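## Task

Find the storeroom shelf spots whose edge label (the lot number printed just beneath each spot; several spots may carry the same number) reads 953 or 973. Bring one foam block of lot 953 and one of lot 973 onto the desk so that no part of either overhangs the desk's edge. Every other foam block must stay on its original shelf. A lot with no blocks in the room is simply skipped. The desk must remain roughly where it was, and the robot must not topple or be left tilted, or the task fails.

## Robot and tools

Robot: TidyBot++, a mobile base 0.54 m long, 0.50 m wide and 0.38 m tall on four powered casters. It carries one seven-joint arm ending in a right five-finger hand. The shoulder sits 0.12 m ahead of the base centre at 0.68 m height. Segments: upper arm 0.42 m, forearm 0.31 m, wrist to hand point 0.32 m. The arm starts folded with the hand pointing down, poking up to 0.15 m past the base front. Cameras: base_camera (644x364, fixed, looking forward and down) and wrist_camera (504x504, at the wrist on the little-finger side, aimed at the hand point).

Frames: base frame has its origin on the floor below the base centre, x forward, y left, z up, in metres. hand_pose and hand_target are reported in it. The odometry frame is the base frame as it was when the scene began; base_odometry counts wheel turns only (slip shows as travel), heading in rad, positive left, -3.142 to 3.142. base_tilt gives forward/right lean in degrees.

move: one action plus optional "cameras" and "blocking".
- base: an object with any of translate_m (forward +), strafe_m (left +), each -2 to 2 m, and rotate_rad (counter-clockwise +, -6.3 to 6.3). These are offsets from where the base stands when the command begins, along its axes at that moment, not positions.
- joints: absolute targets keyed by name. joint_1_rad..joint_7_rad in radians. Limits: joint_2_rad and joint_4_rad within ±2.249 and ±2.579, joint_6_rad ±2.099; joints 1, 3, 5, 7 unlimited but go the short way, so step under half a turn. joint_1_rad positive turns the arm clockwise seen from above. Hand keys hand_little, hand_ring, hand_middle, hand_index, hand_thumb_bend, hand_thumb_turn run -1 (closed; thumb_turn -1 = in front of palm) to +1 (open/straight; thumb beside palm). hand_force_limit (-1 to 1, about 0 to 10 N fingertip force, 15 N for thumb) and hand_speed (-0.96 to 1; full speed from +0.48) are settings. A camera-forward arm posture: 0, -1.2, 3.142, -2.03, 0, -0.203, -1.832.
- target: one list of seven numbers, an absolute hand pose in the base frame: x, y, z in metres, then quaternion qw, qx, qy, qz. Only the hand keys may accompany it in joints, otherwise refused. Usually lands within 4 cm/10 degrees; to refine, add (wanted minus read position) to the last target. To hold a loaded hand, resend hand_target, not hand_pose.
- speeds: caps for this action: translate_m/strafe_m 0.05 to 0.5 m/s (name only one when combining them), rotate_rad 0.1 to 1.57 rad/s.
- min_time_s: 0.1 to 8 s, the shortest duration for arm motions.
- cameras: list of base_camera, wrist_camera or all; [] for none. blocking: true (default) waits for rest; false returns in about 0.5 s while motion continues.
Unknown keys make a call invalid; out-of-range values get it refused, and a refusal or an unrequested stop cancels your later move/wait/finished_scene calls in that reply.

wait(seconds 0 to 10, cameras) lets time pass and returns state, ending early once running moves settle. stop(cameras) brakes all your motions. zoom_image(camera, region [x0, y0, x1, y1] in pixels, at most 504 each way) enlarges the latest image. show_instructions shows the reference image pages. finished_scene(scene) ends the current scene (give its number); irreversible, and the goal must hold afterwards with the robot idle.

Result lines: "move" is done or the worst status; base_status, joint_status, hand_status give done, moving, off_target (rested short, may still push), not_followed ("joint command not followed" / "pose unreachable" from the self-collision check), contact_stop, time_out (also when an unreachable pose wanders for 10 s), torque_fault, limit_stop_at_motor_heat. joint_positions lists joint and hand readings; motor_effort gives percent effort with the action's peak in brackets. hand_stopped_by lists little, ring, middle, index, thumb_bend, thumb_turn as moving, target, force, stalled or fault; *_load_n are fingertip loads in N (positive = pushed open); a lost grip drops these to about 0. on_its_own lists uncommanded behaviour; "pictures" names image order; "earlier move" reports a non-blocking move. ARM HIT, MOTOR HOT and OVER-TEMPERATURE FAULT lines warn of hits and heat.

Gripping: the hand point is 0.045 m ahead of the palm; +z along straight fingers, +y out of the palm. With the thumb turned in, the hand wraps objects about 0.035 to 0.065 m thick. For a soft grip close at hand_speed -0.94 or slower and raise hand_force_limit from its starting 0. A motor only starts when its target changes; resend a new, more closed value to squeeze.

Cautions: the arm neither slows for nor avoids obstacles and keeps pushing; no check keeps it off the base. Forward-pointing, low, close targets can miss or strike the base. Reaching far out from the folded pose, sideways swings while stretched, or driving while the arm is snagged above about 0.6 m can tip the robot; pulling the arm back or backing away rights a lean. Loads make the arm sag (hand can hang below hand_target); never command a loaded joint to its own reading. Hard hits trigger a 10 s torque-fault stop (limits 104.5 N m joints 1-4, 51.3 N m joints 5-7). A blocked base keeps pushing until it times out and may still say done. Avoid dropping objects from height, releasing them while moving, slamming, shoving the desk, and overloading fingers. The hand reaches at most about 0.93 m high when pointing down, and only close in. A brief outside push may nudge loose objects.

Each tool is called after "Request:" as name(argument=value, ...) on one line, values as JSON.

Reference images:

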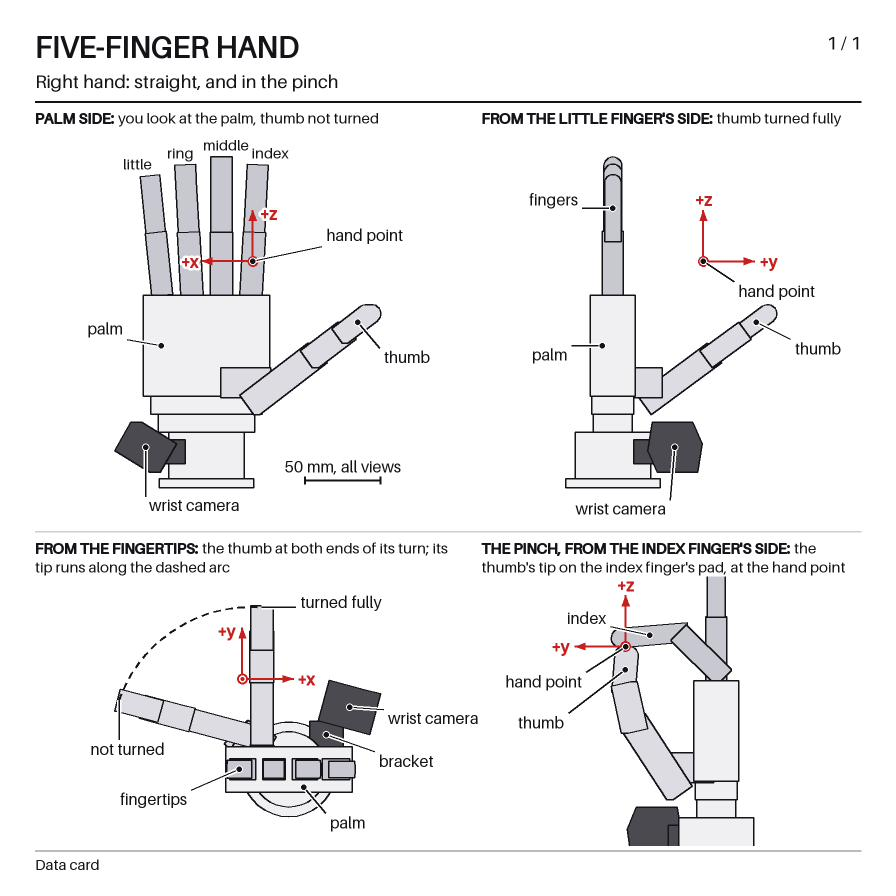

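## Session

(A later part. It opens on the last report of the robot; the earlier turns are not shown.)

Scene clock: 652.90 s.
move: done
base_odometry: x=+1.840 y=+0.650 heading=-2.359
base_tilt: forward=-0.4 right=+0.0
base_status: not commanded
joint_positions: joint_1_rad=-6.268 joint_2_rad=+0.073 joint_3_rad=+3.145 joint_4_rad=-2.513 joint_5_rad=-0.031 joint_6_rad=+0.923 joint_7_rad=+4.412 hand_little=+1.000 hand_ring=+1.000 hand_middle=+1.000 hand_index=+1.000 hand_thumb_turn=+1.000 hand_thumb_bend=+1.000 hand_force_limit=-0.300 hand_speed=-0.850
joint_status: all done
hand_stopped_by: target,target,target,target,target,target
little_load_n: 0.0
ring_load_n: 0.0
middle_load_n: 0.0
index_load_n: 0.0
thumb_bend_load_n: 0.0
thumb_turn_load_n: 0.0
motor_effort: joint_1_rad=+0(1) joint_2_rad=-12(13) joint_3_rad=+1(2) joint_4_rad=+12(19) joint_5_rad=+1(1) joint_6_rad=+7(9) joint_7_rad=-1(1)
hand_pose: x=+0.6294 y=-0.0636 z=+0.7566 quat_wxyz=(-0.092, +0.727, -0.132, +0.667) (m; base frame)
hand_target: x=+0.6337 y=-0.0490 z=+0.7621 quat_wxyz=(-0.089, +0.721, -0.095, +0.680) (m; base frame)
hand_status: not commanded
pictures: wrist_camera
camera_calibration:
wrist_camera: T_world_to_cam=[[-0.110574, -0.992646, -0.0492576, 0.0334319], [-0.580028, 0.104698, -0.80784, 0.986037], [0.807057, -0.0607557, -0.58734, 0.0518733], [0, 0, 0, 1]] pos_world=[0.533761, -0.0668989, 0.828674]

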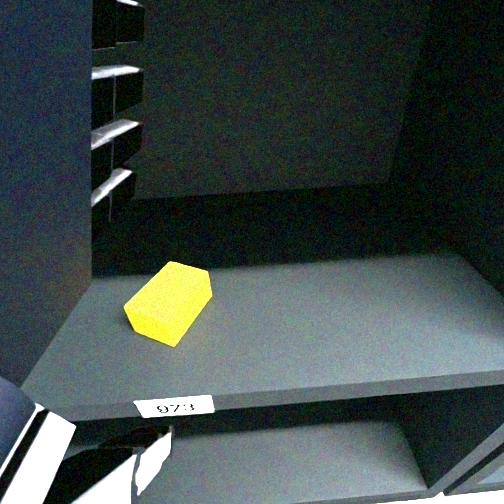

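Request:
move(joints={"joint_2_rad": 0.45, "joint_4_rad": -2.53, "joint_6_rad": 0.78}, min_time_s=2, cameras=["wrist_camera"])

Scene clock: 668.17 s.
move: done
base_odometry: x=+1.840 y=+0.650 heading=-2.359
base_tilt: forward=-0.4 right=+0.0
base_status: not commanded
joint_positions: joint_1_rad=-6.268 joint_2_rad=+0.419 joint_3_rad=+3.145 joint_4_rad=-2.515 joint_5_rad=-0.031 joint_6_rad=+0.859 joint_7_rad=+4.412 hand_little=+1.000 hand_ring=+1.000 hand_middle=+1.000 hand_index=+1.000 hand_thumb_turn=+1.000 hand_thumb_bend=+1.000 hand_force_limit=-0.300 hand_speed=-0.850
joint_status: all done
hand_stopped_by: target,target,target,target,target,target
little_load_n: 0.0
ring_load_n: 0.0
middle_load_n: 0.0
index_load_n: 0.0
thumb_bend_load_n: 0.0
thumb_turn_load_n: 0.0
motor_effort: joint_1_rad=+0(1) joint_2_rad=-17(18) joint_3_rad=+1(2) joint_4_rad=+8(13) joint_5_rad=+1(1) joint_6_rad=+6(8) joint_7_rad=-1(1)
hand_pose: x=+0.6116 y=-0.0628 z=+0.5612 quat_wxyz=(-0.066, +0.848, -0.151, +0.504) (m; base frame)
hand_target: x=+0.5863 y=-0.0490 z=+0.5242 quat_wxyz=(-0.059, +0.884, -0.116, +0.450) (m; base frame)
hand_status: not commanded
pictures: wrist_camera
camera_calibration:
wrist_camera: T_world_to_cam=[[-0.122078, -0.992478, -0.00915817, 0.00716086], [-0.8546, 0.109802, -0.507545, 0.817494], [0.504733, -0.0541334, -0.861577, 0.290834], [0, 0, 0, 1]] pos_world=[0.552711, -0.0669116, 0.665557]

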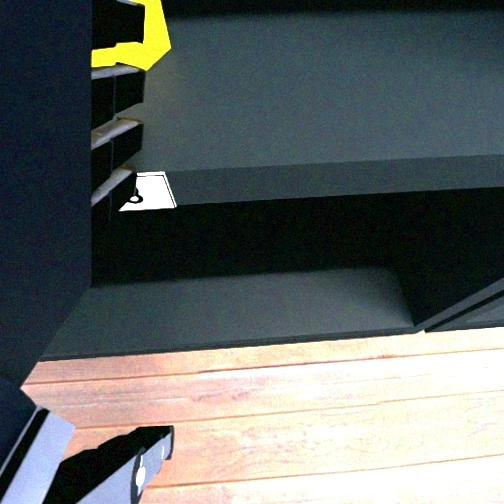

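Request:
move(base={"strafe_m": 0.09}, speeds={"strafe_m": 0.15}, cameras=["wrist_camera"])

Scene clock: 673.87 s.
move: done
base_odometry: x=+1.904 y=+0.586 heading=-2.359
base_tilt: forward=-0.4 right=+0.0
base_status: done
joint_positions: joint_1_rad=-6.280 joint_2_rad=+0.419 joint_3_rad=+3.145 joint_4_rad=-2.515 joint_5_rad=-0.030 joint_6_rad=+0.858 joint_7_rad=+4.412 hand_little=+1.000 hand_ring=+1.000 hand_middle=+1.000 hand_index=+1.000 hand_thumb_turn=+1.000 hand_thumb_bend=+1.000 hand_force_limit=-0.300 hand_speed=-0.850
joint_status: not commanded
hand_stopped_by: target,target,target,target,target,target
little_load_n: 0.0
ring_load_n: -0.5
middle_load_n: 0.0
index_load_n: 0.0
thumb_bend_load_n: 0.0
thumb_turn_load_n: 0.0
motor_effort: joint_1_rad=+0(3) joint_2_rad=-17(17) joint_3_rad=+2(2) joint_4_rad=+8(8) joint_5_rad=+1(1) joint_6_rad=+6(7) joint_7_rad=-1(1)
hand_pose: x=+0.6123 y=-0.0565 z=+0.5611 quat_wxyz=(-0.069, +0.849, -0.145, +0.503) (m; base frame)
hand_target: x=+0.5863 y=-0.0490 z=+0.5242 quat_wxyz=(-0.059, +0.884, -0.116, +0.450) (m; base frame)
hand_status: not commanded
pictures: wrist_camera
camera_calibration:
wrist_camera: T_world_to_cam=[[-0.108811, -0.994022, -0.00901949, 0.00525296], [-0.856243, 0.0983302, -0.507128, 0.817387], [0.504983, -0.047458, -0.861824, 0.291116], [0, 0, 0, 1]] pos_world=[0.553445, -0.0613364, 0.665458]

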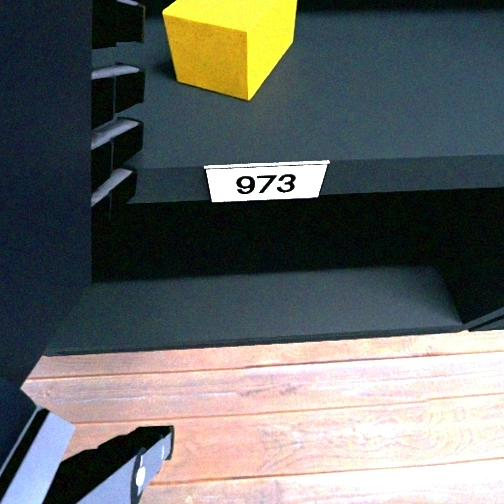

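Request:
move(joints={"joint_2_rad": -0.6, "joint_4_rad": -2.4, "joint_6_rad": 0.4, "hand_thumb_turn": -1}, min_time_s=2)

Request:
move(base={"strafe_m": -0.12, "translate_m": -0.02}, cameras=["all"])

Scene clock: 731.97 s.
move: done
base_odometry: x=+1.904 y=+0.586 heading=-2.359
base_tilt: forward=-0.5 right=+0.0
base_status: not commanded
joint_positions: joint_1_rad=-6.280 joint_2_rad=-0.582 joint_3_rad=+3.145 joint_4_rad=-2.424 joint_5_rad=-0.030 joint_6_rad=+0.481 joint_7_rad=+4.412 hand_little=+1.000 hand_ring=+1.000 hand_middle=+1.000 hand_index=+1.000 hand_thumb_turn=-1.000 hand_thumb_bend=+1.000 hand_force_limit=-0.300 hand_speed=-0.850
joint_status: all done
hand_stopped_by: target,target,target,target,target,target
little_load_n: 0.0
ring_load_n: 0.0
middle_load_n: 0.0
index_load_n: 0.0
thumb_bend_load_n: 0.0
thumb_turn_load_n: 0.5
motor_effort: joint_1_rad=+0(1) joint_2_rad=+1(19) joint_3_rad=+2(2) joint_4_rad=+18(19) joint_5_rad=+1(2) joint_6_rad=+7(8) joint_7_rad=-1(1)
hand_pose: x=+0.5148 y=-0.0529 z=+0.9684 quat_wxyz=(-0.120, +0.620, -0.110, +0.768) (m; base frame)
hand_target: x=+0.5126 y=-0.0490 z=+0.9677 quat_wxyz=(-0.100, +0.639, -0.084, +0.758) (m; base frame)
hand_status: not commanded
pictures: none

Scene clock: 733.23 s.
move: done
base_odometry: x=+1.833 y=+0.685 heading=-2.359
base_tilt: forward=-0.4 right=+0.0
base_status: done
joint_positions: joint_1_rad=-6.280 joint_2_rad=-0.582 joint_3_rad=+3.145 joint_4_rad=-2.424 joint_5_rad=-0.030 joint_6_rad=+0.481 joint_7_rad=+4.412 hand_little=+1.000 hand_ring=+1.000 hand_middle=+1.000 hand_index=+1.000 hand_thumb_turn=-1.000 hand_thumb_bend=+1.000 hand_force_limit=-0.300 hand_speed=-0.850
joint_status: not commanded
hand_stopped_by: target,target,target,target,target,target
little_load_n: 0.0
ring_load_n: 0.0
middle_load_n: 0.0
index_load_n: 0.0
thumb_bend_load_n: 0.0
thumb_turn_load_n: 0.5
motor_effort: joint_1_rad=+0(1) joint_2_rad=+1(2) joint_3_rad=+1(3) joint_4_rad=+18(19) joint_5_rad=+1(2) joint_6_rad=+7(8) joint_7_rad=-1(1)
hand_pose: x=+0.5148 y=-0.0530 z=+0.9684 quat_wxyz=(-0.120, +0.620, -0.110, +0.768) (m; base frame)
hand_target: x=+0.5126 y=-0.0490 z=+0.9677 quat_wxyz=(-0.100, +0.639, -0.084, +0.758) (m; base frame)
hand_status: not commanded
pictures: base_camera, wrist_camera
camera_calibration:
wrist_camera: T_world_to_cam=[[-0.0667144, -0.994413, -0.0818003, 0.0505053], [-0.315385, 0.0987964, -0.943807, 1.08467], [0.946616, -0.0371669, -0.320214, -0.0598038], [0, 0, 0, 1]] pos_world=[0.40207, -0.0591613, 1.0087]

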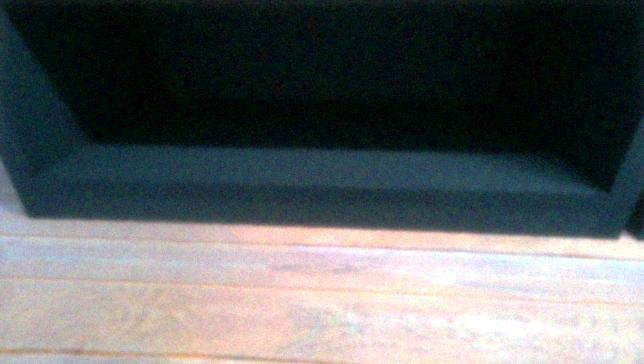

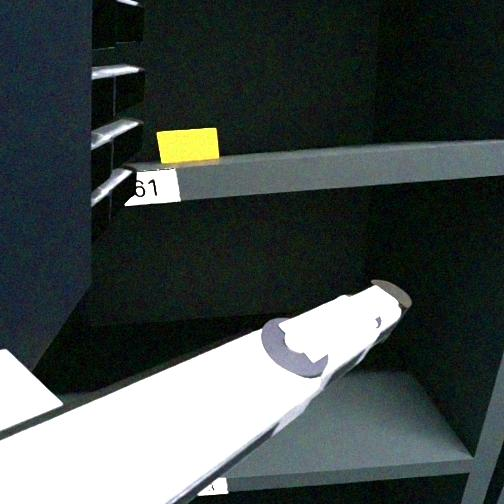

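Request:
move(joints={"joint_1_rad": 0.297, "joint_2_rad": 0.5, "joint_3_rad": 3.142, "joint_4_rad": -1.73, "joint_5_rad": -1.207, "joint_6_rad": -1.033, "joint_7_rad": -1.072}, min_time_s=4, cameras=["all"])

Scene clock: 744.50 s.
move: done
base_odometry: x=+1.833 y=+0.685 heading=-2.359
base_tilt: forward=-0.4 right=+0.0
base_status: not commanded
joint_positions: joint_1_rad=-6.004 joint_2_rad=+0.465 joint_3_rad=+3.145 joint_4_rad=-1.751 joint_5_rad=-1.162 joint_6_rad=-0.961 joint_7_rad=+5.171 hand_little=+1.000 hand_ring=+1.000 hand_middle=+1.000 hand_index=+1.000 hand_thumb_turn=-1.000 hand_thumb_bend=+1.000 hand_force_limit=-0.300 hand_speed=-0.850
joint_status: all done
hand_stopped_by: target,target,target,target,target,target
little_load_n: 0.0
ring_load_n: 0.0
middle_load_n: 0.0
index_load_n: 0.0
thumb_bend_load_n: 0.0
thumb_turn_load_n: 0.0
motor_effort: joint_1_rad=+0(1) joint_2_rad=-23(25) joint_3_rad=-1(3) joint_4_rad=+13(19) joint_5_rad=-4(5) joint_6_rad=-3(8) joint_7_rad=-1(2)
hand_pose: x=+0.6464 y=+0.0729 z=+0.6246 quat_wxyz=(-0.419, +0.861, -0.247, +0.147) (m; base frame)
hand_target: x=+0.6498 y=+0.0828 z=+0.6293 quat_wxyz=(-0.451, +0.850, -0.236, +0.136) (m; base frame)
hand_status: not commanded
pictures: base_camera, wrist_camera
camera_calibration:
wrist_camera: T_world_to_cam=[[-0.106158, -0.68961, -0.716358, 0.556026], [-0.992707, 0.0321093, 0.1162, 0.569865], [-0.0571306, 0.723469, -0.687989, 0.533288], [0, 0, 0, 1]] pos_world=[0.655202, -0.0206739, 0.698992]

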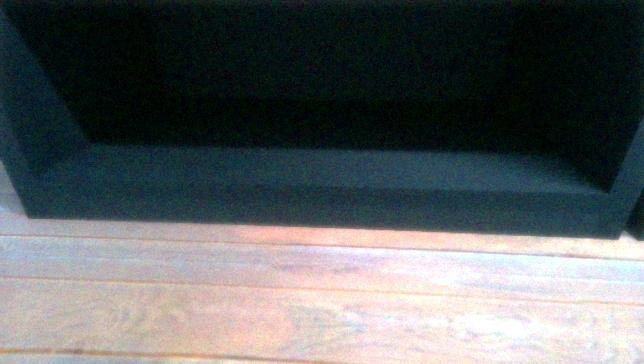

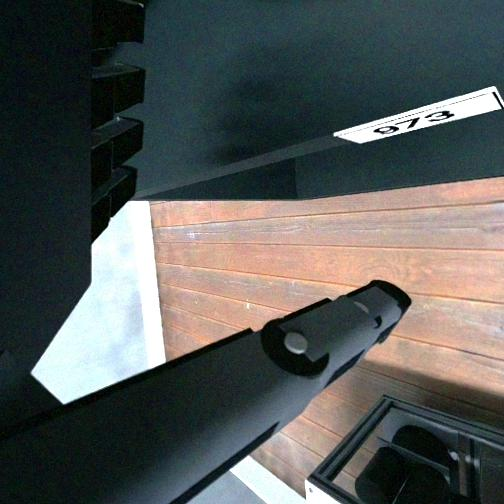

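Request:
move(joints={"joint_1_rad": 0.297, "joint_2_rad": 0.86, "joint_3_rad": 3.142, "joint_4_rad": -1.03, "joint_5_rad": -1.042, "joint_6_rad": -1.193, "joint_7_rad": -1.441}, min_time_s=4, cameras=["wrist_camera"])

Scene clock: 755.10 s.
move: done
base_odometry: x=+1.833 y=+0.685 heading=-2.359
base_tilt: forward=-0.4 right=+0.0
base_status: not commanded
joint_positions: joint_1_rad=-6.003 joint_2_rad=+0.811 joint_3_rad=+3.145 joint_4_rad=-1.051 joint_5_rad=-1.085 joint_6_rad=-1.125 joint_7_rad=+4.882 hand_little=+1.000 hand_ring=+1.000 hand_middle=+1.000 hand_index=+1.000 hand_thumb_turn=-1.000 hand_thumb_bend=+1.000 hand_force_limit=-0.300 hand_speed=-0.850
joint_status: all done
hand_stopped_by: target,target,target,target,target,target
little_load_n: 0.0
ring_load_n: 0.0
middle_load_n: 0.0
index_load_n: 0.0
thumb_bend_load_n: 0.0
thumb_turn_load_n: 0.0
motor_effort: joint_1_rad=+0(2) joint_2_rad=-33(34) joint_3_rad=-1(3) joint_4_rad=+15(16) joint_5_rad=-5(6) joint_6_rad=-2(4) joint_7_rad=-1(2)
hand_pose: x=+0.8238 y=+0.0413 z=+0.6579 quat_wxyz=(-0.454, +0.843, -0.234, +0.172) (m; base frame)
hand_target: x=+0.8037 y=+0.0357 z=+0.6276 quat_wxyz=(-0.452, +0.850, -0.242, +0.124) (m; base frame)
hand_status: not commanded
pictures: wrist_camera
camera_calibration:
wrist_camera: T_world_to_cam=[[-0.0460457, -0.646404, -0.761605, 0.555393], [-0.998913, 0.0242474, 0.0398134, 0.798759], [-0.00726863, 0.76261, -0.646817, 0.519396], [0, 0, 0, 1]] pos_world=[0.82724, -0.0564563, 0.727143]

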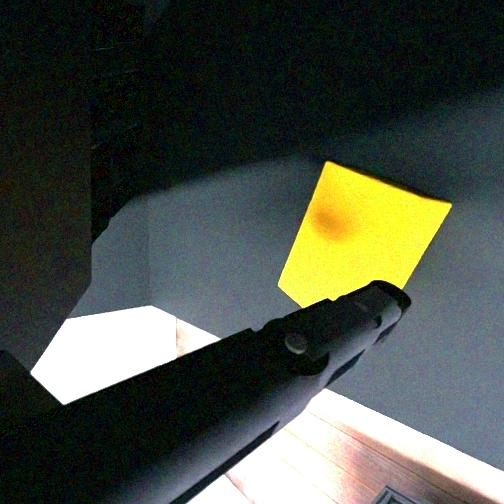

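Request:
zoom_image(camera="wrist_camera", region=[260, 140, 480, 320])

Scaled by 2.291.

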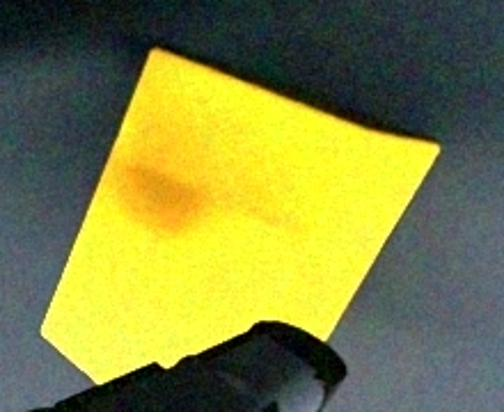

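Request:
move(joints={"joint_2_rad": 0.92}, min_time_s=2, cameras=["wrist_camera"])

Request:
zoom_image(camera="wrist_camera", region=[240, 80, 500, 340])

Scene clock: 791.63 s.
move: done
base_odometry: x=+1.833 y=+0.685 heading=-2.359
base_tilt: forward=-0.4 right=+0.0
base_status: not commanded
joint_positions: joint_1_rad=-6.003 joint_2_rad=+0.870 joint_3_rad=+3.145 joint_4_rad=-1.051 joint_5_rad=-1.085 joint_6_rad=-1.125 joint_7_rad=+4.882 hand_little=+1.000 hand_ring=+1.000 hand_middle=+1.000 hand_index=+1.000 hand_thumb_turn=-1.000 hand_thumb_bend=+1.000 hand_force_limit=-0.300 hand_speed=-0.850
joint_status: all done
hand_stopped_by: target,target,target,target,target,target
little_load_n: 0.0
ring_load_n: 0.0
middle_load_n: 0.0
index_load_n: 0.0
thumb_bend_load_n: 0.0
thumb_turn_load_n: 0.0
motor_effort: joint_1_rad=+0(1) joint_2_rad=-34(35) joint_3_rad=-2(3) joint_4_rad=+15(16) joint_5_rad=-5(6) joint_6_rad=-2(2) joint_7_rad=-1(1)
hand_pose: x=+0.8212 y=+0.0419 z=+0.6187 quat_wxyz=(-0.454, +0.843, -0.248, +0.146) (m; base frame)
hand_target: x=+0.7995 y=+0.0370 z=+0.5891 quat_wxyz=(-0.452, +0.849, -0.256, +0.097) (m; base frame)
hand_status: not commanded
pictures: wrist_camera
camera_calibration:
wrist_camera: T_world_to_cam=[[-0.0898499, -0.634248, -0.767891, 0.565111], [-0.994982, 0.0230809, 0.0973576, 0.758881], [-0.0440253, 0.772785, -0.633139, 0.514832], [0, 0, 0, 1]] pos_world=[0.828513, -0.0569489, 0.686021]

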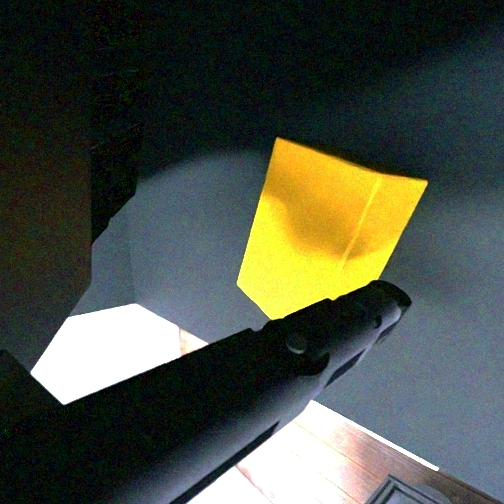

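Scaled by 1.938.

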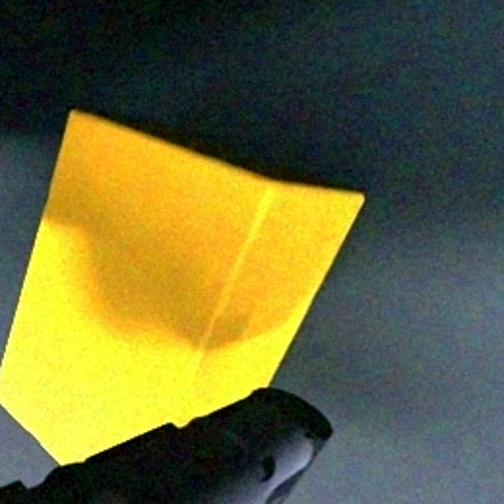

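Request:
move(joints={"joint_2_rad": 0.93, "joint_4_rad": -1.126, "joint_7_rad": -1.29}, min_time_s=2.5, cameras=["wrist_camera"])

Request:
zoom_image(camera="wrist_camera", region=[180, 80, 440, 340])

Scene clock: 821.20 s.
move: done
base_odometry: x=+1.833 y=+0.685 heading=-2.359
base_tilt: forward=-0.4 right=+0.0
base_status: not commanded
joint_positions: joint_1_rad=-6.003 joint_2_rad=+0.879 joint_3_rad=+3.145 joint_4_rad=-1.108 joint_5_rad=-1.084 joint_6_rad=-1.125 joint_7_rad=+4.954 hand_little=+1.000 hand_ring=+1.000 hand_middle=+1.000 hand_index=+1.000 hand_thumb_turn=-1.000 hand_thumb_bend=+1.000 hand_force_limit=-0.300 hand_speed=-0.850
joint_status: all done
hand_stopped_by: target,target,target,target,target,target
little_load_n: 0.0
ring_load_n: -0.5
middle_load_n: 0.0
index_load_n: 0.0
thumb_bend_load_n: -0.5
thumb_turn_load_n: 0.0
motor_effort: joint_1_rad=+0(1) joint_2_rad=-34(35) joint_3_rad=-2(3) joint_4_rad=+14(16) joint_5_rad=-5(6) joint_6_rad=-1(2) joint_7_rad=-1(2)
hand_pose: x=+0.8047 y=+0.0441 z=+0.5920 quat_wxyz=(-0.449, +0.853, -0.233, +0.134) (m; base frame)
hand_target: x=+0.7713 y=+0.0410 z=+0.5507 quat_wxyz=(-0.446, +0.864, -0.215, +0.084) (m; base frame)
hand_status: not commanded
pictures: wrist_camera
camera_calibration:
wrist_camera: T_world_to_cam=[[-0.0741905, -0.64866, -0.757454, 0.526412], [-0.993786, -0.0151134, 0.110281, 0.738102], [-0.0829827, 0.760928, -0.643508, 0.533551], [0, 0, 0, 1]] pos_world=[0.816846, -0.0533763, 0.660678]

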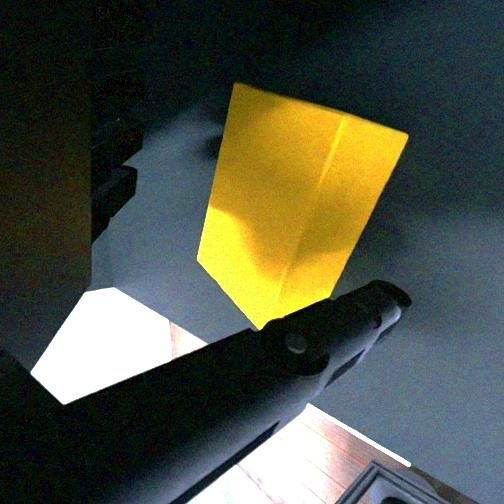

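Scaled by 1.938.

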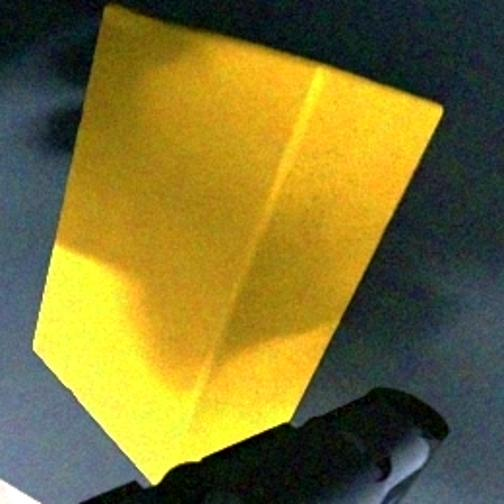

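Request:
move(joints={"joint_2_rad": 0.963}, min_time_s=2, cameras=["wrist_camera"])

Scene clock: 840.90 s.
move: done
base_odometry: x=+1.833 y=+0.685 heading=-2.359
base_tilt: forward=-0.4 right=+0.0
base_status: not commanded
joint_positions: joint_1_rad=-6.003 joint_2_rad=+0.912 joint_3_rad=+3.145 joint_4_rad=-1.108 joint_5_rad=-1.084 joint_6_rad=-1.125 joint_7_rad=+4.954 hand_little=+1.000 hand_ring=+1.000 hand_middle=+1.000 hand_index=+1.000 hand_thumb_turn=-1.000 hand_thumb_bend=+1.000 hand_force_limit=-0.300 hand_speed=-0.850
joint_status: all done
hand_stopped_by: target,target,target,target,target,target
little_load_n: 0.0
ring_load_n: 0.0
middle_load_n: 0.0
index_load_n: 0.0
thumb_bend_load_n: 0.0
thumb_turn_load_n: 0.0
motor_effort: joint_1_rad=+0(1) joint_2_rad=-34(35) joint_3_rad=-2(3) joint_4_rad=+14(15) joint_5_rad=-4(5) joint_6_rad=-2(3) joint_7_rad=-1(1)
hand_pose: x=+0.8015 y=+0.0450 z=+0.5708 quat_wxyz=(-0.449, +0.853, -0.240, +0.119) (m; base frame)
hand_target: x=+0.7669 y=+0.0423 z=+0.5306 quat_wxyz=(-0.447, +0.863, -0.223, +0.070) (m; base frame)
hand_status: not commanded
pictures: wrist_camera
camera_calibration:
wrist_camera: T_world_to_cam=[[-0.0978133, -0.641925, -0.760503, 0.531055], [-0.989855, -0.0163761, 0.141135, 0.71662], [-0.103052, 0.766592, -0.633811, 0.529232], [0, 0, 0, 1]] pos_world=[0.815833, -0.0530725, 0.638162]

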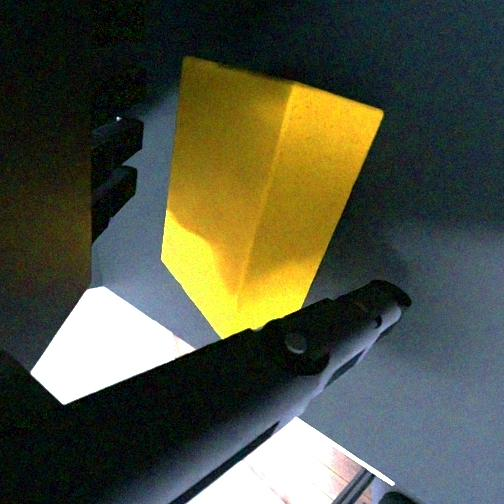

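Request:
move(joints={"hand_force_limit": -0.6, "hand_speed": -0.88, "hand_index": 0.1, "hand_middle": 0.1, "hand_ring": 0.1, "hand_little": 0.1}, cameras=["wrist_camera"])

Request:
move(joints={"hand_force_limit": -0.4, "hand_speed": -0.85, "hand_index": -0.25, "hand_middle": -0.25, "hand_ring": -0.25, "hand_little": -0.25}, cameras=["wrist_camera"])

Scene clock: 850.67 s.
move: done
base_odometry: x=+1.833 y=+0.685 heading=-2.359
base_tilt: forward=-0.4 right=+0.0
base_status: not commanded
joint_positions: joint_1_rad=-6.003 joint_2_rad=+0.912 joint_3_rad=+3.145 joint_4_rad=-1.108 joint_5_rad=-1.083 joint_6_rad=-1.125 joint_7_rad=+4.954 hand_little=+0.100 hand_ring=+0.100 hand_middle=+0.100 hand_index=+0.100 hand_thumb_turn=-1.000 hand_thumb_bend=+1.000 hand_force_limit=-0.600 hand_speed=-0.880
joint_status: all done
hand_stopped_by: target,target,target,target,target,target
little_load_n: 0.0
ring_load_n: 0.0
middle_load_n: 0.0
index_load_n: 0.5
thumb_bend_load_n: 0.0
thumb_turn_load_n: 0.0
motor_effort: joint_1_rad=+1(1) joint_2_rad=-34(34) joint_3_rad=-2(3) joint_4_rad=+14(15) joint_5_rad=-5(5) joint_6_rad=-2(3) joint_7_rad=-1(1)
hand_pose: x=+0.8012 y=+0.0449 z=+0.5705 quat_wxyz=(-0.448, +0.853, -0.240, +0.119) (m; base frame)
hand_target: x=+0.7669 y=+0.0423 z=+0.5306 quat_wxyz=(-0.447, +0.863, -0.223, +0.070) (m; base frame)
hand_status: not commanded
pictures: wrist_camera
camera_calibration:
wrist_camera: T_world_to_cam=[[-0.097659, -0.642536, -0.760007, 0.53041], [-0.989766, -0.0171327, 0.141667, 0.716001], [-0.104047, 0.766064, -0.634287, 0.530175], [0, 0, 0, 1]] pos_world=[0.815635, -0.0530732, 0.637965]

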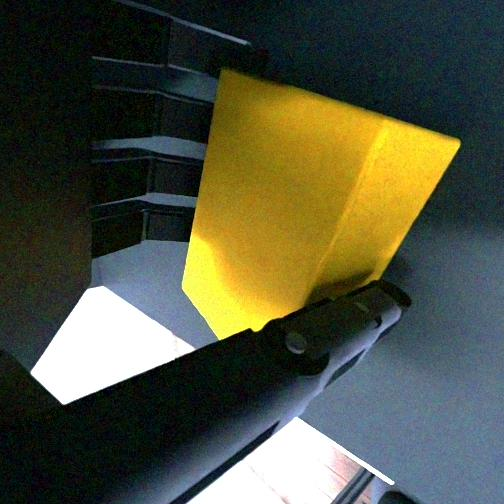

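Scene clock: 851.73 s.
move: off_target
base_odometry: x=+1.833 y=+0.685 heading=-2.359
base_tilt: forward=-0.4 right=+0.0
base_status: not commanded
joint_positions: joint_1_rad=-6.003 joint_2_rad=+0.912 joint_3_rad=+3.145 joint_4_rad=-1.108 joint_5_rad=-1.083 joint_6_rad=-1.125 joint_7_rad=+4.954 hand_little=-0.065 hand_ring=+0.005 hand_middle=+0.033 hand_index=+0.005 hand_thumb_turn=-1.000 hand_thumb_bend=+1.000 hand_force_limit=-0.400 hand_speed=-0.850
joint_status: hand_little off_target (ended at -0.065, target -0.250); hand_ring off_target (ended at +0.005, target -0.250); hand_middle off_target (ended at +0.033, target -0.250); hand_index off_target (ended at +0.005, target -0.250); the others done
hand_stopped_by: force,force,force,force,target,target
little_load_n: 4.0
ring_load_n: 2.0
middle_load_n: 3.0
index_load_n: 6.5
thumb_bend_load_n: 2.0
thumb_turn_load_n: 3.5
motor_effort: joint_1_rad=+0(1) joint_2_rad=-33(34) joint_3_rad=-2(3) joint_4_rad=+14(14) joint_5_rad=-4(5) joint_6_rad=-2(3) joint_7_rad=-1(1)
hand_pose: x=+0.8011 y=+0.0448 z=+0.5703 quat_wxyz=(-0.448, +0.853, -0.240, +0.119) (m; base frame)
hand_target: x=+0.7669 y=+0.0423 z=+0.5306 quat_wxyz=(-0.447, +0.863, -0.223, +0.070) (m; base frame)
hand_status: not commanded
pictures: wrist_camera
camera_calibration:
wrist_camera: T_world_to_cam=[[-0.0979479, -0.642675, -0.759852, 0.530238], [-0.989706, -0.017152, 0.142084, 0.715626], [-0.104347, 0.765947, -0.634379, 0.530348], [0, 0, 0, 1]] pos_world=[0.815535, -0.0531733, 0.637665]

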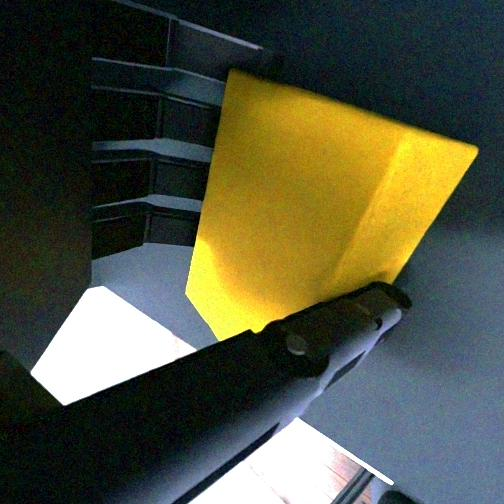

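Request:
move(joints={"hand_force_limit": -0.3, "hand_speed": -0.88, "hand_thumb_bend": 0.6})

Request:
move(joints={"joint_2_rad": 0.85}, min_time_s=2.5, cameras=["wrist_camera"])

Scene clock: 856.87 s.
move: off_target
base_odometry: x=+1.833 y=+0.685 heading=-2.359
base_tilt: forward=-0.4 right=+0.0
base_status: not commanded
joint_positions: joint_1_rad=-6.003 joint_2_rad=+0.912 joint_3_rad=+3.145 joint_4_rad=-1.108 joint_5_rad=-1.083 joint_6_rad=-1.125 joint_7_rad=+4.954 hand_little=-0.065 hand_ring=+0.005 hand_middle=+0.033 hand_index=+0.005 hand_thumb_turn=-1.000 hand_thumb_bend=+0.993 hand_force_limit=-0.300 hand_speed=-0.880
joint_status: hand_thumb_bend off_target (ended at +0.993, target +0.600); the others done
hand_stopped_by: force,force,force,force,force,target
little_load_n: 4.5
ring_load_n: 2.5
middle_load_n: 3.0
index_load_n: 6.5
thumb_bend_load_n: 7.0
thumb_turn_load_n: 3.5
motor_effort: joint_1_rad=+0(1) joint_2_rad=-34(34) joint_3_rad=-1(2) joint_4_rad=+13(15) joint_5_rad=-4(5) joint_6_rad=-2(3) joint_7_rad=-1(1)
hand_pose: x=+0.8011 y=+0.0448 z=+0.5703 quat_wxyz=(-0.448, +0.853, -0.240, +0.119) (m; base frame)
hand_target: x=+0.7669 y=+0.0423 z=+0.5306 quat_wxyz=(-0.447, +0.863, -0.223, +0.070) (m; base frame)
hand_status: not commanded
pictures: none

Scene clock: 859.67 s.
move: done
base_odometry: x=+1.833 y=+0.685 heading=-2.359
base_tilt: forward=-0.4 right=+0.0
base_status: not commanded
joint_positions: joint_1_rad=-6.003 joint_2_rad=+0.905 joint_3_rad=+3.145 joint_4_rad=-1.109 joint_5_rad=-1.082 joint_6_rad=-1.125 joint_7_rad=+4.955 hand_little=-0.065 hand_ring=+0.005 hand_middle=+0.033 hand_index=+0.005 hand_thumb_turn=-1.000 hand_thumb_bend=+0.993 hand_force_limit=-0.300 hand_speed=-0.880
joint_status: all done
hand_stopped_by: force,force,force,force,force,target
little_load_n: 4.0
ring_load_n: 2.0
middle_load_n: 2.5
index_load_n: 7.0
thumb_bend_load_n: 7.0
thumb_turn_load_n: 4.0
motor_effort: joint_1_rad=+0(1) joint_2_rad=-34(35) joint_3_rad=-1(3) joint_4_rad=+14(15) joint_5_rad=-5(5) joint_6_rad=-2(3) joint_7_rad=-1(1)
hand_pose: x=+0.8014 y=+0.0445 z=+0.5745 quat_wxyz=(-0.448, +0.853, -0.238, +0.122) (m; base frame)
hand_target: x=+0.7795 y=+0.0385 z=+0.6000 quat_wxyz=(-0.444, +0.866, -0.197, +0.120) (m; base frame)
hand_status: not commanded
pictures: wrist_camera
camera_calibration:
wrist_camera: T_world_to_cam=[[-0.0929492, -0.644794, -0.758684, 0.528745], [-0.990554, -0.0172687, 0.136033, 0.719531], [-0.100815, 0.764161, -0.637098, 0.532259], [0, 0, 0, 1]] pos_world=[0.81554, -0.0533747, 0.642372]

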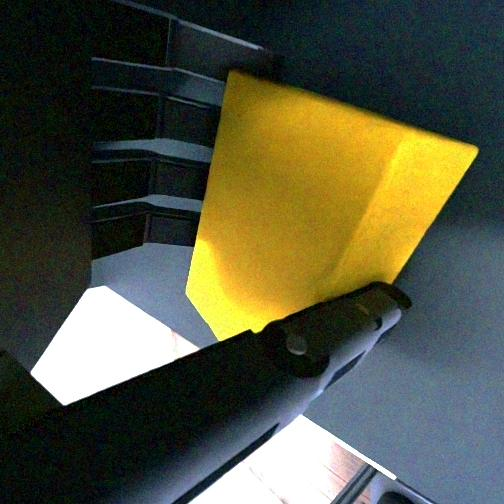

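Request:
move(joints={"joint_2_rad": 0.75}, min_time_s=2.5)

Request:
move(joints={"joint_1_rad": 0.297, "joint_2_rad": 0.42, "joint_3_rad": 3.142, "joint_4_rad": -1.73, "joint_5_rad": -1.207, "joint_6_rad": -1.033, "joint_7_rad": -1.072}, min_time_s=4, cameras=["all"])

Scene clock: 868.93 s.
move: done
base_odometry: x=+1.833 y=+0.685 heading=-2.359
base_tilt: forward=-0.4 right=+0.0
base_status: not commanded
joint_positions: joint_1_rad=-6.003 joint_2_rad=+0.803 joint_3_rad=+3.145 joint_4_rad=-1.109 joint_5_rad=-1.082 joint_6_rad=-1.125 joint_7_rad=+4.955 hand_little=-0.065 hand_ring=+0.005 hand_middle=+0.033 hand_index=+0.005 hand_thumb_turn=-1.000 hand_thumb_bend=+0.993 hand_force_limit=-0.300 hand_speed=-0.880
joint_status: all done
hand_stopped_by: force,force,force,force,force,target
little_load_n: 4.0
ring_load_n: 2.0
middle_load_n: 3.0
index_load_n: 6.5
thumb_bend_load_n: 7.0
thumb_turn_load_n: 3.5
motor_effort: joint_1_rad=+0(1) joint_2_rad=-33(35) joint_3_rad=-2(3) joint_4_rad=+14(16) joint_5_rad=-5(6) joint_6_rad=-2(3) joint_7_rad=-1(1)
hand_pose: x=+0.8087 y=+0.0424 z=+0.6408 quat_wxyz=(-0.447, +0.852, -0.214, +0.167) (m; base frame)
hand_target: x=+0.7843 y=+0.0370 z=+0.6624 quat_wxyz=(-0.440, +0.865, -0.174, +0.164) (m; base frame)
hand_status: not commanded
pictures: none

Scene clock: 873.23 s.
move: done
base_odometry: x=+1.833 y=+0.685 heading=-2.359
base_tilt: forward=-0.4 right=+0.0
base_status: not commanded
joint_positions: joint_1_rad=-6.003 joint_2_rad=+0.464 joint_3_rad=+3.145 joint_4_rad=-1.715 joint_5_rad=-1.162 joint_6_rad=-1.104 joint_7_rad=+5.172 hand_little=-0.065 hand_ring=+0.005 hand_middle=+0.033 hand_index=+0.005 hand_thumb_turn=-1.000 hand_thumb_bend=+0.993 hand_force_limit=-0.300 hand_speed=-0.880
joint_status: all done
hand_stopped_by: force,force,force,force,force,target
little_load_n: 4.0
ring_load_n: 2.5
middle_load_n: 2.5
index_load_n: 7.0
thumb_bend_load_n: 7.0
thumb_turn_load_n: 3.5
motor_effort: joint_1_rad=+0(2) joint_2_rad=-23(34) joint_3_rad=-1(3) joint_4_rad=+13(16) joint_5_rad=-5(6) joint_6_rad=-3(4) joint_7_rad=-1(2)
hand_pose: x=+0.6311 y=+0.0996 z=+0.6510 quat_wxyz=(-0.460, +0.856, -0.206, +0.116) (m; base frame)
hand_target: x=+0.6524 y=+0.0821 z=+0.6681 quat_wxyz=(-0.450, +0.849, -0.216, +0.171) (m; base frame)
hand_status: not commanded
pictures: base_camera, wrist_camera
camera_calibration:
wrist_camera: T_world_to_cam=[[-0.033263, -0.638531, -0.768877, 0.574826], [-0.990348, -0.0825125, 0.111368, 0.563806], [-0.134554, 0.76516, -0.629623, 0.537999], [0, 0, 0, 1]] pos_world=[0.649874, 0.00190941, 0.717917]

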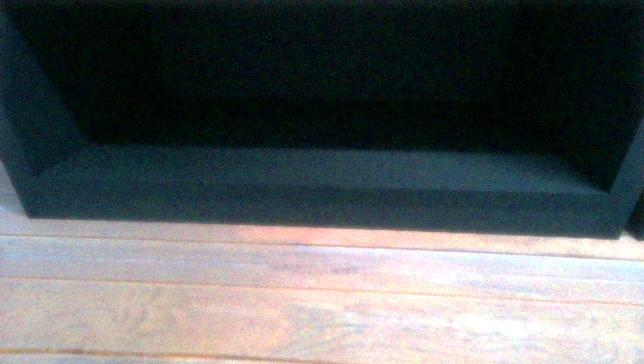

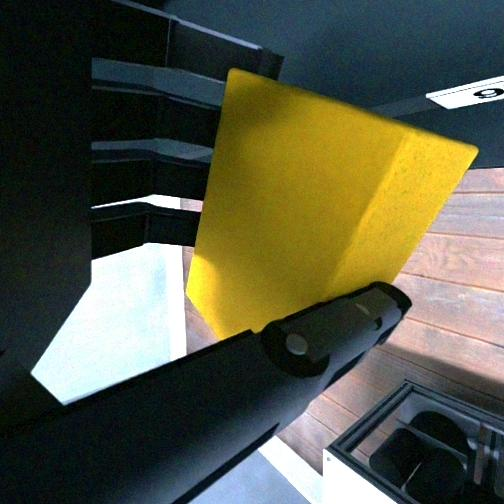

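Request:
move(joints={"joint_1_rad": 0.297, "joint_2_rad": 0.06, "joint_3_rad": 3.142, "joint_4_rad": -2.05, "joint_5_rad": -1.152, "joint_6_rad": -1.07, "joint_7_rad": -1.183}, min_time_s=3, cameras=["wrist_camera"])

Request:
move(base={"strafe_m": 1.0}, speeds={"strafe_m": 0.3}, cameras=["all"])

Scene clock: 896.77 s.
move: done
base_odometry: x=+1.833 y=+0.685 heading=-2.359
base_tilt: forward=-0.4 right=+0.0
base_status: not commanded
joint_positions: joint_1_rad=-6.003 joint_2_rad=+0.094 joint_3_rad=+3.145 joint_4_rad=-2.034 joint_5_rad=-1.162 joint_6_rad=-1.104 joint_7_rad=+5.140 hand_little=-0.065 hand_ring=+0.005 hand_middle=+0.033 hand_index=+0.005 hand_thumb_turn=-1.000 hand_thumb_bend=+0.993 hand_force_limit=-0.300 hand_speed=-0.880
joint_status: all done
hand_stopped_by: force,force,force,force,force,target
little_load_n: 4.0
ring_load_n: 2.0
middle_load_n: 3.0
index_load_n: 6.5
thumb_bend_load_n: 7.0
thumb_turn_load_n: 3.5
motor_effort: joint_1_rad=+0(2) joint_2_rad=-13(25) joint_3_rad=+0(2) joint_4_rad=+14(15) joint_5_rad=-5(5) joint_6_rad=-2(5) joint_7_rad=-1(2)
hand_pose: x=+0.5063 y=+0.1368 z=+0.7095 quat_wxyz=(-0.462, +0.852, -0.208, +0.131) (m; base frame)
hand_target: x=+0.5054 y=+0.1267 z=+0.7115 quat_wxyz=(-0.451, +0.850, -0.232, +0.144) (m; base frame)
hand_status: not commanded
pictures: wrist_camera
camera_calibration:
wrist_camera: T_world_to_cam=[[-0.0245872, -0.638223, -0.769459, 0.635319], [-0.994246, -0.0646617, 0.0854033, 0.454691], [-0.104261, 0.767131, -0.632961, 0.51629], [0, 0, 0, 1]] pos_world=[0.521524, 0.0388138, 0.776811]

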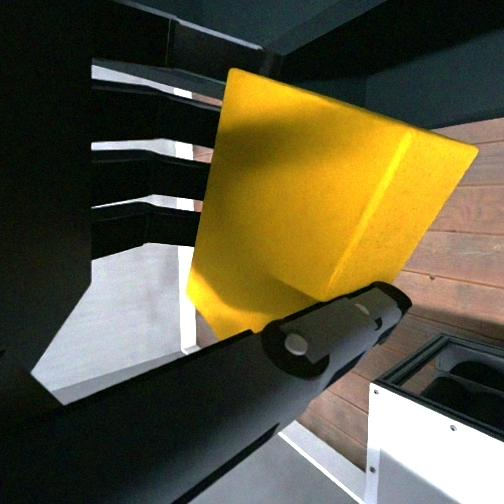

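Scene clock: 903.83 s.
move: time_out
base_odometry: x=+2.537 y=-0.022 heading=-2.360
base_tilt: forward=-0.4 right=+0.0
base_status: strafe_m time_out (by the wheels' count: +0.997 of +1.000)
joint_positions: joint_1_rad=-5.991 joint_2_rad=+0.086 joint_3_rad=+3.144 joint_4_rad=-2.035 joint_5_rad=-1.162 joint_6_rad=-1.104 joint_7_rad=+5.139 hand_little=-0.065 hand_ring=+0.005 hand_middle=+0.033 hand_index=+0.005 hand_thumb_turn=-1.000 hand_thumb_bend=+0.993 hand_force_limit=-0.300 hand_speed=-0.880
joint_status: not commanded
hand_stopped_by: force,force,force,force,force,target
little_load_n: 4.0
ring_load_n: 2.5
middle_load_n: 3.0
index_load_n: 7.0
thumb_bend_load_n: 7.0
thumb_turn_load_n: 3.5
motor_effort: joint_1_rad=+1(4) joint_2_rad=-13(18) joint_3_rad=+1(4) joint_4_rad=+13(14) joint_5_rad=-5(5) joint_6_rad=-3(4) joint_7_rad=-1(1)
hand_pose: x=+0.5071 y=+0.1326 z=+0.7117 quat_wxyz=(-0.461, +0.851, -0.211, +0.136) (m; base frame)
hand_target: x=+0.5054 y=+0.1267 z=+0.7115 quat_wxyz=(-0.451, +0.850, -0.232, +0.144) (m; base frame)
hand_status: not commanded
pictures: base_camera, wrist_camera
camera_calibration:
wrist_camera: T_world_to_cam=[[-0.027457, -0.639099, -0.768634, 0.635354], [-0.995403, -0.0531025, 0.0797108, 0.458119], [-0.0917595, 0.767289, -0.634703, 0.515796], [0, 0, 0, 1]] pos_world=[0.520787, 0.0346164, 0.779215]

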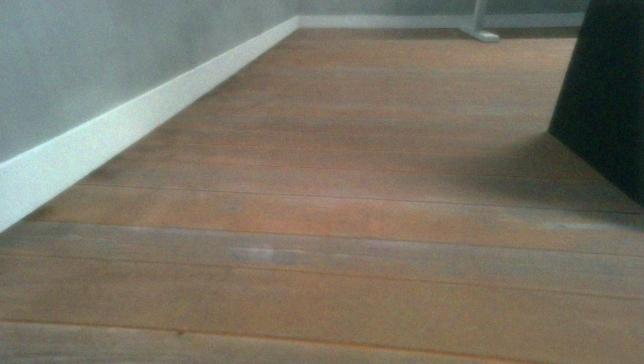

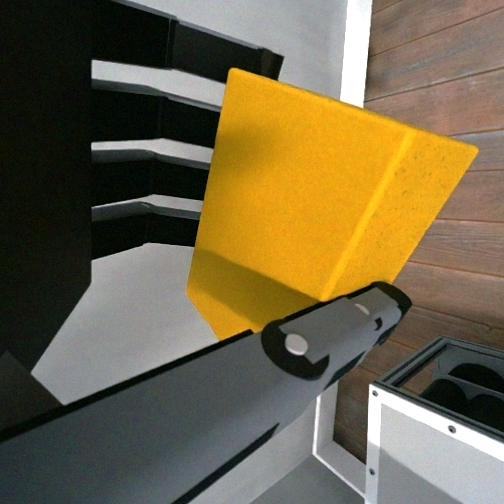

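Request:
move(base={"translate_m": 0.15, "rotate_rad": -0.03}, speeds={"translate_m": 0.3})

Request:
move(base={"translate_m": 1.6}, speeds={"translate_m": 0.4}, cameras=["all"])

Scene clock: 917.93 s.
move: done
base_odometry: x=+2.430 y=-0.128 heading=-2.390
base_tilt: forward=-0.4 right=+0.0
base_status: done
joint_positions: joint_1_rad=-5.989 joint_2_rad=+0.081 joint_3_rad=+3.144 joint_4_rad=-2.038 joint_5_rad=-1.162 joint_6_rad=-1.104 joint_7_rad=+5.139 hand_little=-0.065 hand_ring=+0.005 hand_middle=+0.033 hand_index=+0.005 hand_thumb_turn=-1.000 hand_thumb_bend=+0.993 hand_force_limit=-0.300 hand_speed=-0.880
joint_status: not commanded
hand_stopped_by: force,force,force,force,force,target
little_load_n: 4.0
ring_load_n: 2.0
middle_load_n: 3.0
index_load_n: 6.5
thumb_bend_load_n: 7.0
thumb_turn_load_n: 3.5
motor_effort: joint_1_rad=+0(1) joint_2_rad=-13(16) joint_3_rad=+1(2) joint_4_rad=+13(15) joint_5_rad=-5(5) joint_6_rad=-3(4) joint_7_rad=-1(1)
hand_pose: x=+0.5062 y=+0.1321 z=+0.7125 quat_wxyz=(-0.461, +0.851, -0.212, +0.138) (m; base frame)
hand_target: x=+0.5054 y=+0.1267 z=+0.7115 quat_wxyz=(-0.451, +0.850, -0.232, +0.144) (m; base frame)
hand_status: not commanded
pictures: none

Scene clock: 922.90 s.
move: done
base_odometry: x=+1.261 y=-1.221 heading=-2.390
base_tilt: forward=-0.4 right=+0.0
base_status: done
joint_positions: joint_1_rad=-5.989 joint_2_rad=+0.077 joint_3_rad=+3.144 joint_4_rad=-2.039 joint_5_rad=-1.162 joint_6_rad=-1.104 joint_7_rad=+5.139 hand_little=-0.065 hand_ring=+0.005 hand_middle=+0.033 hand_index=+0.005 hand_thumb_turn=-1.000 hand_thumb_bend=+0.993 hand_force_limit=-0.300 hand_speed=-0.880
joint_status: not commanded
hand_stopped_by: force,force,force,force,force,target
little_load_n: 4.0
ring_load_n: 2.0
middle_load_n: 3.0
index_load_n: 7.0
thumb_bend_load_n: 7.0
thumb_turn_load_n: 3.5
motor_effort: joint_1_rad=+0(1) joint_2_rad=-13(16) joint_3_rad=+1(2) joint_4_rad=+13(15) joint_5_rad=-5(5) joint_6_rad=-3(4) joint_7_rad=-1(1)
hand_pose: x=+0.5055 y=+0.1323 z=+0.7133 quat_wxyz=(-0.461, +0.851, -0.211, +0.139) (m; base frame)
hand_target: x=+0.5054 y=+0.1267 z=+0.7115 quat_wxyz=(-0.451, +0.850, -0.232, +0.144) (m; base frame)
hand_status: not commanded
pictures: base_camera, wrist_camera
camera_calibration:
wrist_camera: T_world_to_cam=[[-0.0255768, -0.639968, -0.767975, 0.63503], [-0.995841, -0.0508839, 0.0755682, 0.459251], [-0.0874388, 0.766715, -0.636006, 0.515774], [0, 0, 0, 1]] pos_world=[0.518682, 0.0343165, 0.781018]

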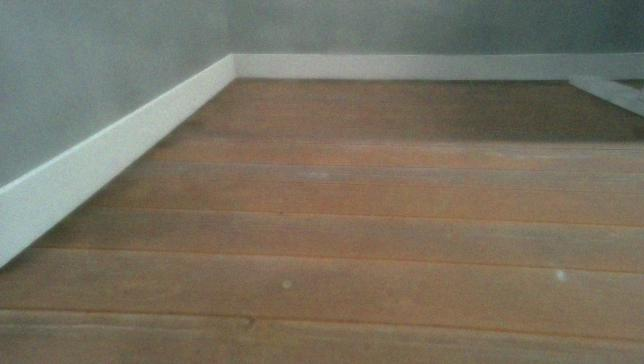

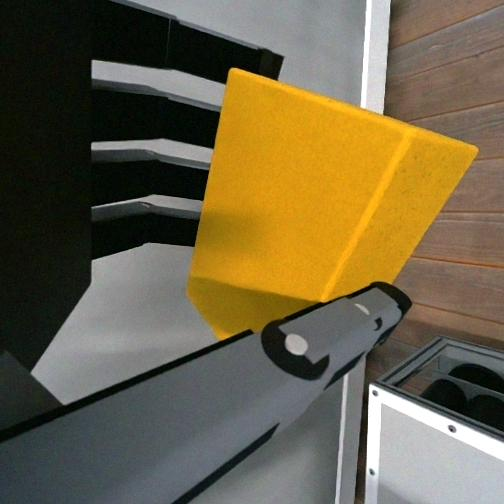

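Request:
move(base={"strafe_m": -1.35}, speeds={"strafe_m": 0.4})

Request:
move(joints={"joint_1_rad": 0, "joint_2_rad": 0.03, "joint_3_rad": 3.142, "joint_4_rad": -1.64, "joint_5_rad": 0, "joint_6_rad": -0.47, "joint_7_rad": -3.141}, min_time_s=4, cameras=["all"])

Scene clock: 937.37 s.
move: done
base_odometry: x=+0.339 y=-0.234 heading=-2.389
base_tilt: forward=-0.4 right=+0.0
base_status: done
joint_positions: joint_1_rad=-5.988 joint_2_rad=+0.077 joint_3_rad=+3.144 joint_4_rad=-2.039 joint_5_rad=-1.162 joint_6_rad=-1.104 joint_7_rad=+5.139 hand_little=-0.065 hand_ring=+0.005 hand_middle=+0.033 hand_index=+0.005 hand_thumb_turn=-1.000 hand_thumb_bend=+0.993 hand_force_limit=-0.300 hand_speed=-0.880
joint_status: not commanded
hand_stopped_by: force,force,force,force,force,target
little_load_n: 4.0
ring_load_n: 2.0
middle_load_n: 3.0
index_load_n: 6.5
thumb_bend_load_n: 7.0
thumb_turn_load_n: 4.0
motor_effort: joint_1_rad=+0(2) joint_2_rad=-13(14) joint_3_rad=+1(3) joint_4_rad=+13(15) joint_5_rad=-5(5) joint_6_rad=-3(4) joint_7_rad=-1(1)
hand_pose: x=+0.5056 y=+0.1321 z=+0.7133 quat_wxyz=(-0.460, +0.851, -0.211, +0.139) (m; base frame)
hand_target: x=+0.5054 y=+0.1267 z=+0.7115 quat_wxyz=(-0.451, +0.850, -0.232, +0.144) (m; base frame)
hand_status: not commanded
pictures: none

Scene clock: 942.03 s.
move: done
base_odometry: x=+0.339 y=-0.234 heading=-2.389
base_tilt: forward=-0.4 right=+0.0
base_status: not commanded
joint_positions: joint_1_rad=-6.266 joint_2_rad=+0.069 joint_3_rad=+3.144 joint_4_rad=-1.662 joint_5_rad=-0.039 joint_6_rad=-0.544 joint_7_rad=+3.182 hand_little=-0.065 hand_ring=+0.005 hand_middle=+0.033 hand_index=+0.005 hand_thumb_turn=-1.000 hand_thumb_bend=+0.993 hand_force_limit=-0.300 hand_speed=-0.880
joint_status: all done
hand_stopped_by: force,force,force,force,force,target
little_load_n: 4.0
ring_load_n: 2.5
middle_load_n: 2.5
index_load_n: 6.5
thumb_bend_load_n: 7.0
thumb_turn_load_n: 3.5
motor_effort: joint_1_rad=+0(2) joint_2_rad=-17(17) joint_3_rad=+1(2) joint_4_rad=+17(19) joint_5_rad=+1(5) joint_6_rad=+6(6) joint_7_rad=-1(3)
hand_pose: x=+0.6648 y=+0.0278 z=+0.7974 quat_wxyz=(-0.300, +0.641, -0.643, +0.294) (m; base frame)
hand_target: x=+0.6833 y=+0.0319 z=+0.8470 quat_wxyz=(-0.339, +0.620, -0.620, +0.340) (m; base frame)
hand_status: not commanded
pictures: base_camera, wrist_camera
camera_calibration:
wrist_camera: T_world_to_cam=[[-0.671462, -0.25262, -0.69665, 0.998624], [-0.510843, 0.838821, 0.188199, 0.169249], [0.536821, 0.482248, -0.692286, 0.3011], [0, 0, 0, 1]] pos_world=[0.595361, -0.0349016, 0.872287]

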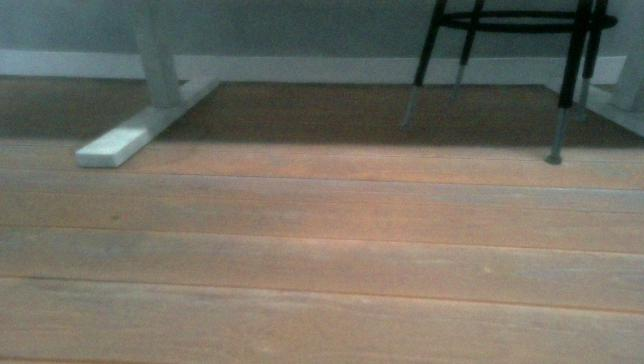

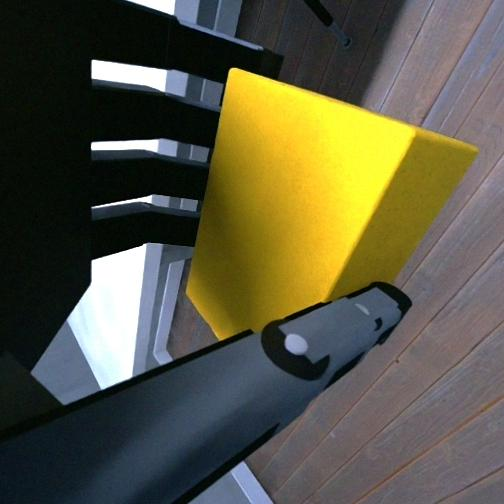

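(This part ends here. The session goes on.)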